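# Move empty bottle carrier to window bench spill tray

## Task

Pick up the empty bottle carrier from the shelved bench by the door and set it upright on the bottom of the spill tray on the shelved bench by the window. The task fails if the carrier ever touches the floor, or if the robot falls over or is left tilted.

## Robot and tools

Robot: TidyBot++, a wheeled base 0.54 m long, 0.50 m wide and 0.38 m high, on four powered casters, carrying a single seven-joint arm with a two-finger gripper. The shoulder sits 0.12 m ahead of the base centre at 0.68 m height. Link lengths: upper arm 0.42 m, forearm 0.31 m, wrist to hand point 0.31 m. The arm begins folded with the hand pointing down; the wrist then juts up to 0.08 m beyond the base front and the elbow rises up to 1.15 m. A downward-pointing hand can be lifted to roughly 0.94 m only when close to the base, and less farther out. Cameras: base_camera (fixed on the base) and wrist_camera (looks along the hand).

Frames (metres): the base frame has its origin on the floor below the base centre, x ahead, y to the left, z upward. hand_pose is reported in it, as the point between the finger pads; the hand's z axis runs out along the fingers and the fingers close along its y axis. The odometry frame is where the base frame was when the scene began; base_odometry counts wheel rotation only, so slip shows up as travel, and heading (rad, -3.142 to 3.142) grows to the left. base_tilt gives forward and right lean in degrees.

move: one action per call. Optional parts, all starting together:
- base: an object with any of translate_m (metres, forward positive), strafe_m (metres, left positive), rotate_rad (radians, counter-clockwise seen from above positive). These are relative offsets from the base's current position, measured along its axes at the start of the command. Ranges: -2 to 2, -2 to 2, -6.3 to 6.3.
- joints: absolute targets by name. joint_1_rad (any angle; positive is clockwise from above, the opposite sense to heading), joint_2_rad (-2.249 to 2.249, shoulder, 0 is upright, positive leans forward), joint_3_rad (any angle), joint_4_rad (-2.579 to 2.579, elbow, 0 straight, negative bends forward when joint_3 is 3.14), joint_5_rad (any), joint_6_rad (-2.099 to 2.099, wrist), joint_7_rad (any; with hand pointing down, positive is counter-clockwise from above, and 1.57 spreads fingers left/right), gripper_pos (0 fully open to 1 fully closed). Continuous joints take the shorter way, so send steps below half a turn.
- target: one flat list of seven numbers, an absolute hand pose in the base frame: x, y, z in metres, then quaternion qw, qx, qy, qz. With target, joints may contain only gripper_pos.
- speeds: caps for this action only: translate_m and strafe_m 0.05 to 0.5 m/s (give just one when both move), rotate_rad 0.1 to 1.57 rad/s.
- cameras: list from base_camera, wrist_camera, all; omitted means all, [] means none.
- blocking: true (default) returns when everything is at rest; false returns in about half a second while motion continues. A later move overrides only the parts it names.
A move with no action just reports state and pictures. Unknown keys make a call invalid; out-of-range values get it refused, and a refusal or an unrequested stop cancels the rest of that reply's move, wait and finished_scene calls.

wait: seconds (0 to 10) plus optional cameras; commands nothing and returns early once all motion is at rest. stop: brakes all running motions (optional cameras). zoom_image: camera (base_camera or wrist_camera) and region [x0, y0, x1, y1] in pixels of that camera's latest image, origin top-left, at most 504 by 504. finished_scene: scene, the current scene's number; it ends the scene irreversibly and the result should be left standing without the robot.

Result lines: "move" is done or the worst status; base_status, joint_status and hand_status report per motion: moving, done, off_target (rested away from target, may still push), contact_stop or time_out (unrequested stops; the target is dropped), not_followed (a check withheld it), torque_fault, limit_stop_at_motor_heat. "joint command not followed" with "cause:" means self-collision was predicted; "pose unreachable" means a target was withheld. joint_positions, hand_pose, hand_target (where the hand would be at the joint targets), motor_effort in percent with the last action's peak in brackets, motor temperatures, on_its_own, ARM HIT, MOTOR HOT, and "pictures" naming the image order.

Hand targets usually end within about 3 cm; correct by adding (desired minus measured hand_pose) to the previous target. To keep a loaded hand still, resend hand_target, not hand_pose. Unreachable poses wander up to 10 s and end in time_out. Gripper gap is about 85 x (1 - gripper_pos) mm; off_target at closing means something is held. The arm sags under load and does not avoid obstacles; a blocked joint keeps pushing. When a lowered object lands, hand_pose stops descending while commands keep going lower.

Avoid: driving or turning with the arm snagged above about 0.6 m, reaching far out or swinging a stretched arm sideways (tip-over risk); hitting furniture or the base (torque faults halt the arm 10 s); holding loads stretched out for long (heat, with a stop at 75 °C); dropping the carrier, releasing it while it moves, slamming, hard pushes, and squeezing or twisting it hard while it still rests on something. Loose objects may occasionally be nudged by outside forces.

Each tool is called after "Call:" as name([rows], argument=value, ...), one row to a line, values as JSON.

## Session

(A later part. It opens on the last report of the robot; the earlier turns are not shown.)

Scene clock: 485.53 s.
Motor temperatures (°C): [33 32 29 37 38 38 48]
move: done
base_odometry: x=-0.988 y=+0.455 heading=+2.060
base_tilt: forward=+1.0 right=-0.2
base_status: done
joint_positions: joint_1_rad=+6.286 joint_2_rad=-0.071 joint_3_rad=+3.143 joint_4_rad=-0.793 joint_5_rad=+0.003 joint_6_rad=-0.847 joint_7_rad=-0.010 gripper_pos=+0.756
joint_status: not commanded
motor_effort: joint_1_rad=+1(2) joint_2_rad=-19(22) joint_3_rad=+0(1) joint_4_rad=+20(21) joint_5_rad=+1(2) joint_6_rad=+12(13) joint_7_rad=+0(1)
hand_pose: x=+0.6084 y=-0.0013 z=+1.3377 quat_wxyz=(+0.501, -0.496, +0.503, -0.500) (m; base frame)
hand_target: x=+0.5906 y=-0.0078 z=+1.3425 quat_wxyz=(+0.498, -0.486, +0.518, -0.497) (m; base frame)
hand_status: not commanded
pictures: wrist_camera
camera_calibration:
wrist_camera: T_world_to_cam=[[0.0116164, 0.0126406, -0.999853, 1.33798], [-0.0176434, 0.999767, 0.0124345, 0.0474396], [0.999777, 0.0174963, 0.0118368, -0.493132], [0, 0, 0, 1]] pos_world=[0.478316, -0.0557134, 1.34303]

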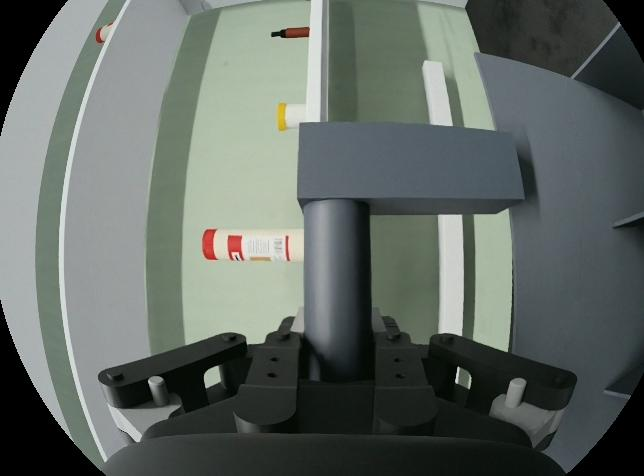

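Call:
move(joints={"joint_2_rad": -0.168, "joint_4_rad": -1.071, "joint_6_rad": -0.688}, cameras=["wrist_camera"])

Scene clock: 499.80 s.
Motor temperatures (°C): [33 32 29 37 38 38 48]
move: off_target
base_odometry: x=-0.988 y=+0.455 heading=+2.060
base_tilt: forward=+1.0 right=-0.2
base_status: not commanded
joint_positions: joint_1_rad=+6.286 joint_2_rad=-0.116 joint_3_rad=+3.143 joint_4_rad=-1.065 joint_5_rad=+0.003 joint_6_rad=-0.799 joint_7_rad=-0.010 gripper_pos=+0.756
joint_status: joint_2_rad off_target (ended at -0.116, target -0.168); joint_6_rad off_target (ended at -0.799, target -0.688); the others done
motor_effort: joint_1_rad=+1(2) joint_2_rad=-19(22) joint_3_rad=+0(1) joint_4_rad=+22(24) joint_5_rad=+2(2) joint_6_rad=+12(13) joint_7_rad=+0(1)
hand_pose: x=+0.6322 y=-0.0014 z=+1.2281 quat_wxyz=(+0.454, -0.538, +0.546, -0.453) (m; base frame)
hand_target: x=+0.6066 y=-0.0058 z=+1.2851 quat_wxyz=(+0.496, -0.492, +0.518, -0.494) (m; base frame)
hand_status: not commanded
pictures: wrist_camera
camera_calibration:
wrist_camera: T_world_to_cam=[[-0.165331, 0.0133129, -0.986148, 1.32322], [-0.0152257, 0.999755, 0.0160493, 0.0433392], [0.986121, 0.0176682, -0.165087, -0.289667], [0, 0, 0, 1]] pos_world=[0.505075, -0.0558265, 1.25637]

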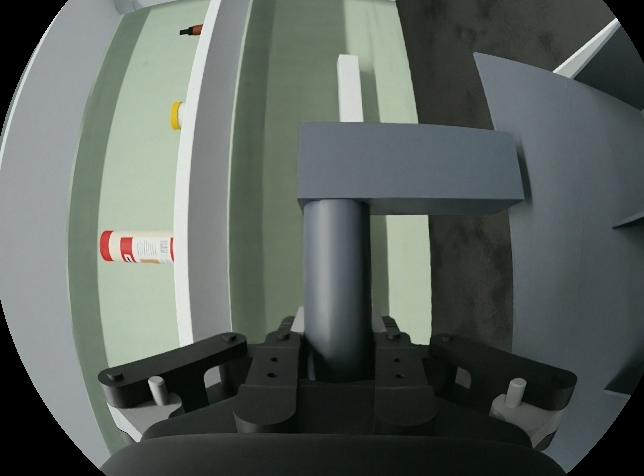

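Call:
move(joints={"joint_2_rad": -0.19, "joint_4_rad": -1.09, "joint_6_rad": -0.53}, cameras=["wrist_camera"])

Scene clock: 515.20 s.
Motor temperatures (°C): [33 33 29 37 38 38 48]
move: off_target
base_odometry: x=-0.988 y=+0.455 heading=+2.060
base_tilt: forward=+1.0 right=-0.2
base_status: not commanded
joint_positions: joint_1_rad=+6.286 joint_2_rad=-0.141 joint_3_rad=+3.143 joint_4_rad=-1.091 joint_5_rad=+0.003 joint_6_rad=-0.627 joint_7_rad=-0.010 gripper_pos=+0.756
joint_status: joint_2_rad off_target (ended at -0.141, target -0.190); joint_6_rad off_target (ended at -0.627, target -0.530); the others done
motor_effort: joint_1_rad=+1(1) joint_2_rad=-18(22) joint_3_rad=+0(1) joint_4_rad=+22(24) joint_5_rad=+1(2) joint_6_rad=+12(13) joint_7_rad=+0(1)
hand_pose: x=+0.6266 y=-0.0013 z=+1.2795 quat_wxyz=(+0.499, -0.498, +0.505, -0.498) (m; base frame)
hand_target: x=+0.5939 y=-0.0042 z=+1.3342 quat_wxyz=(+0.536, -0.453, +0.474, -0.532) (m; base frame)
hand_status: not commanded
pictures: wrist_camera
camera_calibration:
wrist_camera: T_world_to_cam=[[0.00468263, 0.0123663, -0.999913, 1.28404], [-0.0179966, 0.999763, 0.0122802, 0.048882], [0.999827, 0.0179376, 0.00490407, -0.501766], [0, 0, 0, 1]] pos_world=[0.496546, -0.0557488, 1.28579]

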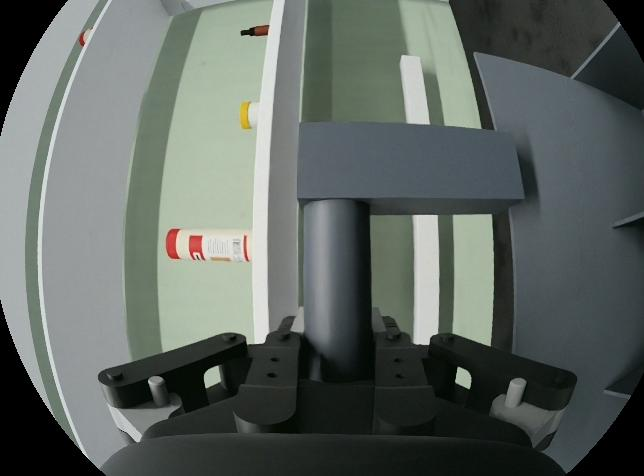

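Call:
move(joints={"joint_2_rad": -0.259, "joint_4_rad": -1.308, "joint_6_rad": -0.381}, cameras=["wrist_camera"])

Scene clock: 523.67 s.
Motor temperatures (°C): [33 33 29 37 38 38 48]
move: off_target
base_odometry: x=-0.988 y=+0.455 heading=+2.060
base_tilt: forward=+1.0 right=-0.2
base_status: not commanded
joint_positions: joint_1_rad=+6.286 joint_2_rad=-0.204 joint_3_rad=+3.143 joint_4_rad=-1.302 joint_5_rad=+0.003 joint_6_rad=-0.498 joint_7_rad=-0.010 gripper_pos=+0.756
joint_status: joint_2_rad off_target (ended at -0.204, target -0.259); joint_6_rad off_target (ended at -0.498, target -0.381); the others done
motor_effort: joint_1_rad=+1(1) joint_2_rad=-18(19) joint_3_rad=+0(1) joint_4_rad=+24(25) joint_5_rad=+1(2) joint_6_rad=+12(13) joint_7_rad=+0(1)
hand_pose: x=+0.6248 y=-0.0012 z=+1.2293 quat_wxyz=(+0.494, -0.503, +0.509, -0.493) (m; base frame)
hand_target: x=+0.5919 y=-0.0024 z=+1.2890 quat_wxyz=(+0.537, -0.455, +0.472, -0.531) (m; base frame)
hand_status: not commanded
pictures: wrist_camera
camera_calibration:
wrist_camera: T_world_to_cam=[[-0.0142328, 0.0123356, -0.999823, 1.24557], [-0.0180687, 0.999757, 0.0125921, 0.0490567], [0.999735, 0.0182447, -0.0140065, -0.476474], [0, 0, 0, 1]] pos_world=[0.494962, -0.0557165, 1.23806]

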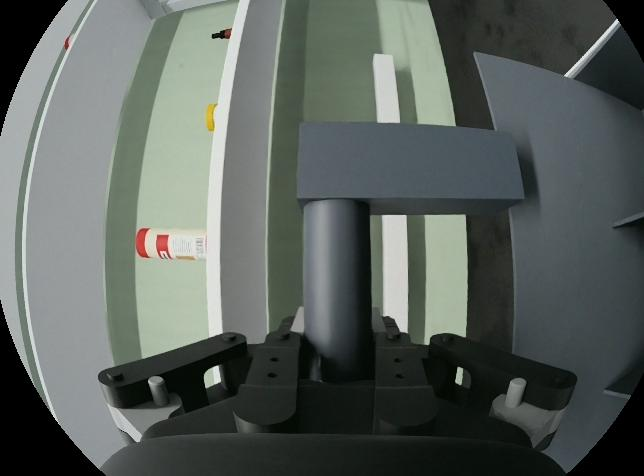

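Call:
move(joints={"joint_2_rad": -0.297, "joint_4_rad": -1.453, "joint_6_rad": -0.257}, cameras=["wrist_camera"])

Scene clock: 530.70 s.
Motor temperatures (°C): [33 33 29 37 38 38 48]
move: off_target
base_odometry: x=-0.988 y=+0.455 heading=+2.060
base_tilt: forward=+1.0 right=-0.2
base_status: not commanded
joint_positions: joint_1_rad=+6.286 joint_2_rad=-0.244 joint_3_rad=+3.143 joint_4_rad=-1.448 joint_5_rad=+0.003 joint_6_rad=-0.373 joint_7_rad=-0.010 gripper_pos=+0.756
joint_status: joint_2_rad off_target (ended at -0.244, target -0.297); joint_6_rad off_target (ended at -0.373, target -0.257); the others done
motor_effort: joint_1_rad=+1(1) joint_2_rad=-17(18) joint_3_rad=+0(1) joint_4_rad=+25(26) joint_5_rad=+1(2) joint_6_rad=+12(13) joint_7_rad=+0(1)
hand_pose: x=+0.6219 y=-0.0011 z=+1.2014 quat_wxyz=(+0.499, -0.498, +0.504, -0.498) (m; base frame)
hand_target: x=+0.5910 y=-0.0009 z=+1.2598 quat_wxyz=(+0.541, -0.452, +0.466, -0.535) (m; base frame)
hand_status: not commanded
pictures: wrist_camera
camera_calibration:
wrist_camera: T_world_to_cam=[[0.0053372, 0.0121675, -0.999912, 1.20556], [-0.0186157, 0.999754, 0.0120662, 0.0502337], [0.999812, 0.0185496, 0.00556239, -0.497461], [0, 0, 0, 1]] pos_world=[0.491869, -0.0556623, 1.20762]

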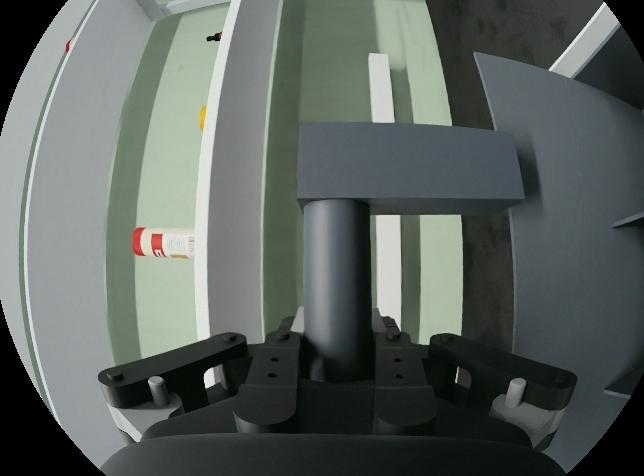

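Call:
move(joints={"joint_2_rad": -0.308, "joint_4_rad": -1.508, "joint_6_rad": -0.213}, cameras=["wrist_camera"])

Scene clock: 536.37 s.
Motor temperatures (°C): [33 33 29 37 38 38 48]
move: off_target
base_odometry: x=-0.988 y=+0.455 heading=+2.060
base_tilt: forward=+1.0 right=-0.2
base_status: not commanded
joint_positions: joint_1_rad=+6.286 joint_2_rad=-0.257 joint_3_rad=+3.143 joint_4_rad=-1.501 joint_5_rad=+0.003 joint_6_rad=-0.326 joint_7_rad=-0.010 gripper_pos=+0.756
joint_status: joint_2_rad off_target (ended at -0.257, target -0.308); joint_6_rad off_target (ended at -0.326, target -0.213); the others done
motor_effort: joint_1_rad=+1(1) joint_2_rad=-17(17) joint_3_rad=+0(1) joint_4_rad=+25(26) joint_5_rad=+2(2) joint_6_rad=+12(13) joint_7_rad=+1(1)
hand_pose: x=+0.6211 y=-0.0011 z=+1.1898 quat_wxyz=(+0.501, -0.497, +0.503, -0.499) (m; base frame)
hand_target: x=+0.5918 y=-0.0004 z=+1.2456 quat_wxyz=(+0.542, -0.453, +0.465, -0.534) (m; base frame)
hand_status: not commanded
pictures: wrist_camera
camera_calibration:
wrist_camera: T_world_to_cam=[[0.0112481, 0.0121171, -0.999863, 1.19025], [-0.0188046, 0.999752, 0.0119042, 0.0506319], [0.99976, 0.0186681, 0.0114732, -0.503608], [0, 0, 0, 1]] pos_world=[0.491052, -0.0556402, 1.19526]

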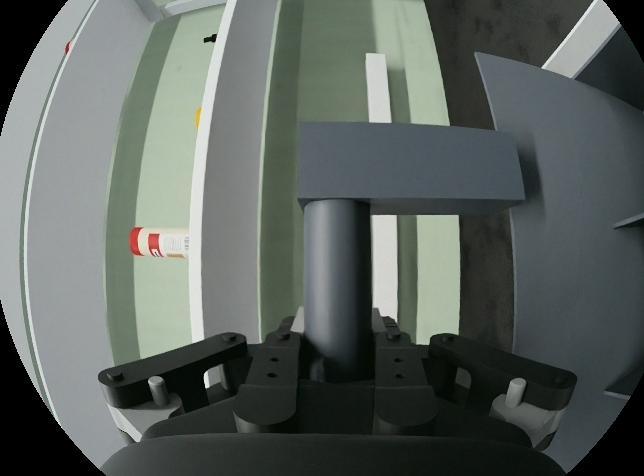

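Call:
move(joints={"joint_2_rad": -0.313, "joint_4_rad": -1.533, "joint_6_rad": -0.193}, cameras=["wrist_camera"])

Scene clock: 540.97 s.
Motor temperatures (°C): [33 33 29 37 38 38 48]
move: off_target
base_odometry: x=-0.988 y=+0.455 heading=+2.060
base_tilt: forward=+1.0 right=-0.2
base_status: not commanded
joint_positions: joint_1_rad=+6.286 joint_2_rad=-0.266 joint_3_rad=+3.143 joint_4_rad=-1.520 joint_5_rad=+0.003 joint_6_rad=-0.299 joint_7_rad=-0.010 gripper_pos=+0.756
joint_status: joint_2_rad off_target (ended at -0.266, target -0.313); joint_6_rad off_target (ended at -0.299, target -0.193); the others done
motor_effort: joint_1_rad=+1(1) joint_2_rad=-15(16) joint_3_rad=+0(1) joint_4_rad=+24(25) joint_5_rad=+2(2) joint_6_rad=+12(12) joint_7_rad=+1(1)
hand_pose: x=+0.6182 y=-0.0010 z=+1.1916 quat_wxyz=(+0.505, -0.492, +0.498, -0.504) (m; base frame)
hand_target: x=+0.5921 y=-0.0001 z=+1.2391 quat_wxyz=(+0.542, -0.453, +0.465, -0.534) (m; base frame)
hand_status: not commanded
pictures: wrist_camera
camera_calibration:
wrist_camera: T_world_to_cam=[[0.0292037, 0.012034, -0.999501, 1.18054], [-0.0190802, 0.999752, 0.0114796, 0.051205], [0.999391, 0.0187355, 0.0294261, -0.521947], [0, 0, 0, 1]] pos_world=[0.488131, -0.0556201, 1.19472]

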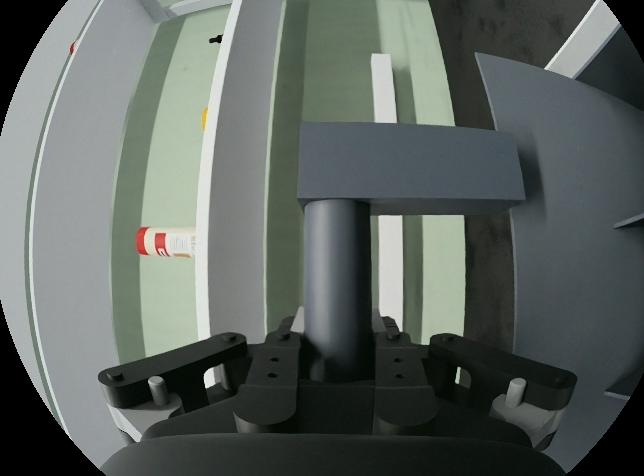

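Call:
move(joints={"joint_6_rad": -0.375}, cameras=["wrist_camera"])

Scene clock: 548.93 s.
Motor temperatures (°C): [33 33 29 37 38 38 48]
move: done
base_odometry: x=-0.988 y=+0.455 heading=+2.060
base_tilt: forward=+1.0 right=-0.2
base_status: not commanded
joint_positions: joint_1_rad=+6.286 joint_2_rad=-0.287 joint_3_rad=+3.143 joint_4_rad=-1.514 joint_5_rad=+0.003 joint_6_rad=-0.356 joint_7_rad=-0.010 gripper_pos=+0.757
joint_status: all done
motor_effort: joint_1_rad=+1(2) joint_2_rad=-12(16) joint_3_rad=+2(2) joint_4_rad=+21(24) joint_5_rad=+2(2) joint_6_rad=+9(13) joint_7_rad=+0(1)
hand_pose: x=+0.6071 y=-0.0009 z=+1.1878 quat_wxyz=(+0.498, -0.500, +0.506, -0.496) (m; base frame)
hand_target: x=+0.5958 y=-0.0024 z=+1.1827 quat_wxyz=(+0.496, -0.497, +0.515, -0.492) (m; base frame)
hand_status: not commanded
pictures: wrist_camera
camera_calibration:
wrist_camera: T_world_to_cam=[[-0.00119124, 0.0122452, -0.999924, 1.19597], [-0.0187921, 0.999748, 0.0122655, 0.0498179], [0.999823, 0.0188053, -0.000960822, -0.474912], [0, 0, 0, 1]] pos_world=[0.477188, -0.0555195, 1.19482]

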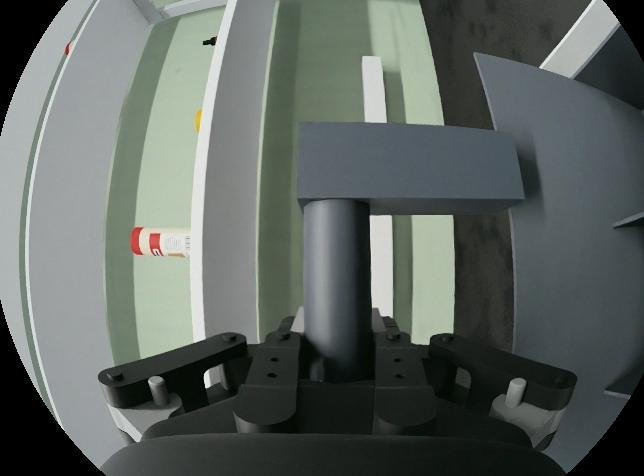

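Call:
move(joints={"gripper_pos": 0.4}, cameras=["wrist_camera"])

Scene clock: 553.17 s.
Motor temperatures (°C): [33 33 29 37 38 38 48]
move: done
base_odometry: x=-0.988 y=+0.455 heading=+2.060
base_tilt: forward=+1.0 right=-0.2
base_status: not commanded
joint_positions: joint_1_rad=+6.286 joint_2_rad=-0.287 joint_3_rad=+3.143 joint_4_rad=-1.514 joint_5_rad=+0.003 joint_6_rad=-0.356 joint_7_rad=-0.010 gripper_pos=+0.400
joint_status: all done
motor_effort: joint_1_rad=+1(2) joint_2_rad=-12(12) joint_3_rad=+0(1) joint_4_rad=+21(21) joint_5_rad=+2(2) joint_6_rad=+9(9) joint_7_rad=+0(1)
hand_pose: x=+0.6071 y=-0.0009 z=+1.1878 quat_wxyz=(+0.498, -0.500, +0.506, -0.496) (m; base frame)
hand_target: x=+0.5958 y=-0.0024 z=+1.1827 quat_wxyz=(+0.496, -0.497, +0.515, -0.492) (m; base frame)
hand_status: not commanded
pictures: wrist_camera
camera_calibration:
wrist_camera: T_world_to_cam=[[-0.00116185, 0.0122452, -0.999924, 1.19597], [-0.0187925, 0.999748, 0.0122648, 0.0498184], [0.999823, 0.0188053, -0.000931441, -0.474932], [0, 0, 0, 1]] pos_world=[0.477173, -0.0555195, 1.19483]

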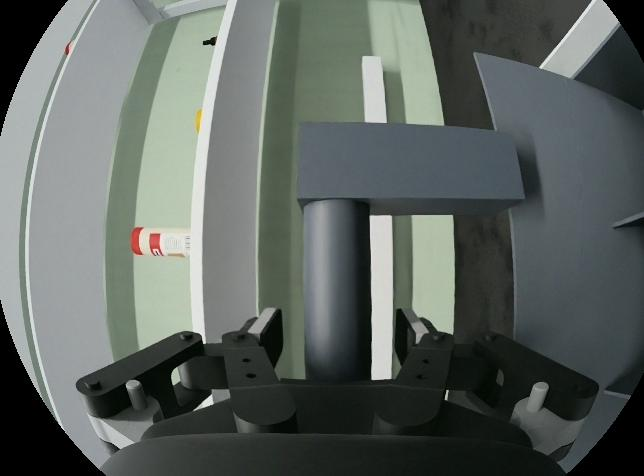

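Call:
move(base={"translate_m": -0.35}, speeds={"translate_m": 0.2}, joints={"gripper_pos": 0.2}, cameras=["wrist_camera"])

Scene clock: 558.43 s.
Motor temperatures (°C): [33 33 29 37 38 38 48]
move: done
base_odometry: x=-0.823 y=+0.146 heading=+2.060
base_tilt: forward=+1.0 right=-0.2
base_status: done
joint_positions: joint_1_rad=+6.286 joint_2_rad=-0.299 joint_3_rad=+3.142 joint_4_rad=-1.514 joint_5_rad=+0.003 joint_6_rad=-0.356 joint_7_rad=-0.010 gripper_pos=+0.200
joint_status: all done
motor_effort: joint_1_rad=+1(2) joint_2_rad=-11(17) joint_3_rad=+0(2) joint_4_rad=+21(22) joint_5_rad=+1(2) joint_6_rad=+9(9) joint_7_rad=+0(1)
hand_pose: x=+0.6010 y=-0.0007 z=+1.1936 quat_wxyz=(+0.501, -0.497, +0.503, -0.499) (m; base frame)
hand_target: x=+0.5958 y=-0.0024 z=+1.1827 quat_wxyz=(+0.496, -0.497, +0.515, -0.492) (m; base frame)
hand_status: not commanded
pictures: wrist_camera
camera_calibration:
wrist_camera: T_world_to_cam=[[0.0108516, 0.0121204, -0.999868, 1.1945], [-0.0193353, 0.999742, 0.011909, 0.0501255], [0.999754, 0.0192035, 0.0110832, -0.483112], [0, 0, 0, 1]] pos_world=[0.471, -0.055313, 1.1991]

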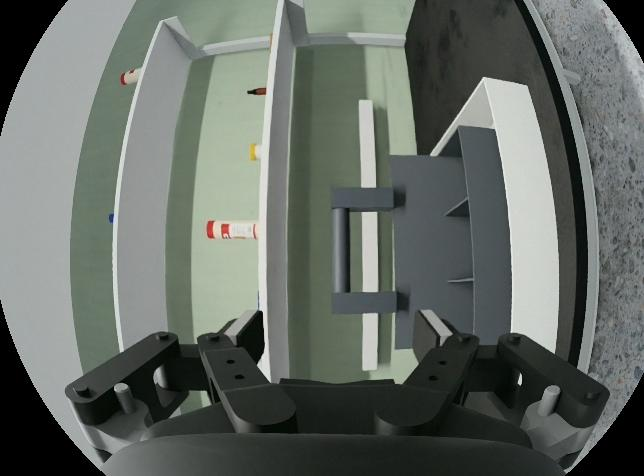

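Call:
move(joints={"joint_2_rad": -0.3, "joint_4_rad": -1.0, "joint_6_rad": -1.4, "joint_7_rad": 1.57, "joint_5_rad": 0.0}, cameras=["wrist_camera"])

Call:
zoom_image(camera="wrist_camera", region=[180, 100, 600, 400])

Scene clock: 564.43 s.
Motor temperatures (°C): [33 33 29 37 38 38 48]
move: done
base_odometry: x=-0.823 y=+0.146 heading=+2.060
base_tilt: forward=+0.9 right=-0.2
base_status: not commanded
joint_positions: joint_1_rad=+6.286 joint_2_rad=-0.299 joint_3_rad=+3.142 joint_4_rad=-1.016 joint_5_rad=+0.003 joint_6_rad=-1.317 joint_7_rad=+1.510 gripper_pos=+0.200
joint_status: all done
motor_effort: joint_1_rad=+1(1) joint_2_rad=-5(13) joint_3_rad=+0(1) joint_4_rad=+16(22) joint_5_rad=+1(2) joint_6_rad=+8(10) joint_7_rad=+0(2)
hand_pose: x=+0.4801 y=-0.0008 z=+1.1818 quat_wxyz=(+0.014, -0.850, +0.028, -0.526) (m; base frame)
hand_target: x=+0.4659 y=+0.0021 z=+1.1671 quat_wxyz=(+0.000, -0.867, +0.000, -0.498) (m; base frame)
hand_status: not commanded
pictures: wrist_camera
camera_calibration:
wrist_camera: T_world_to_cam=[[-0.0251383, -0.997786, -0.0615768, 0.091616], [-0.466657, 0.0661857, -0.881958, 1.3184], [0.884081, 0.0065643, -0.467288, 0.258755], [0, 0, 0, 1]] pos_world=[0.388785, 0.00245509, 1.28933]

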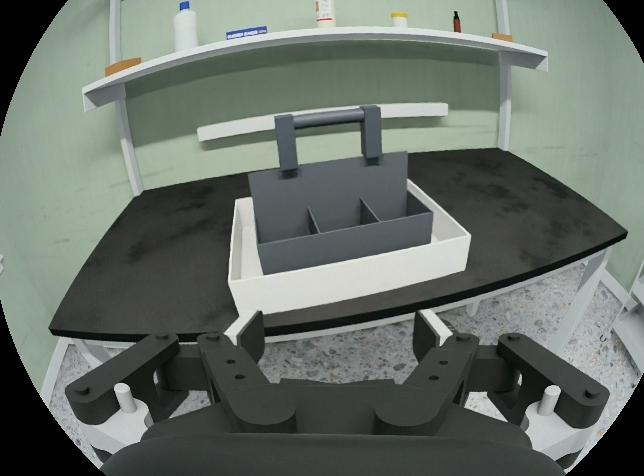

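Scaled by 1.200.

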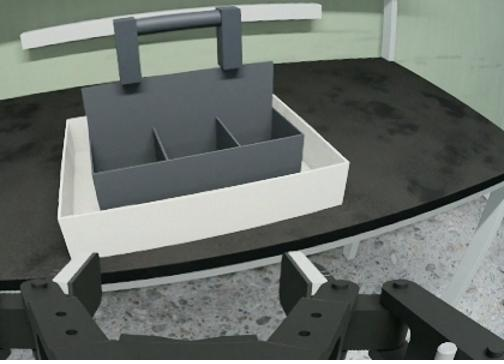

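Call:
finished_scene(scene=1)

The scene is finished: the task was done.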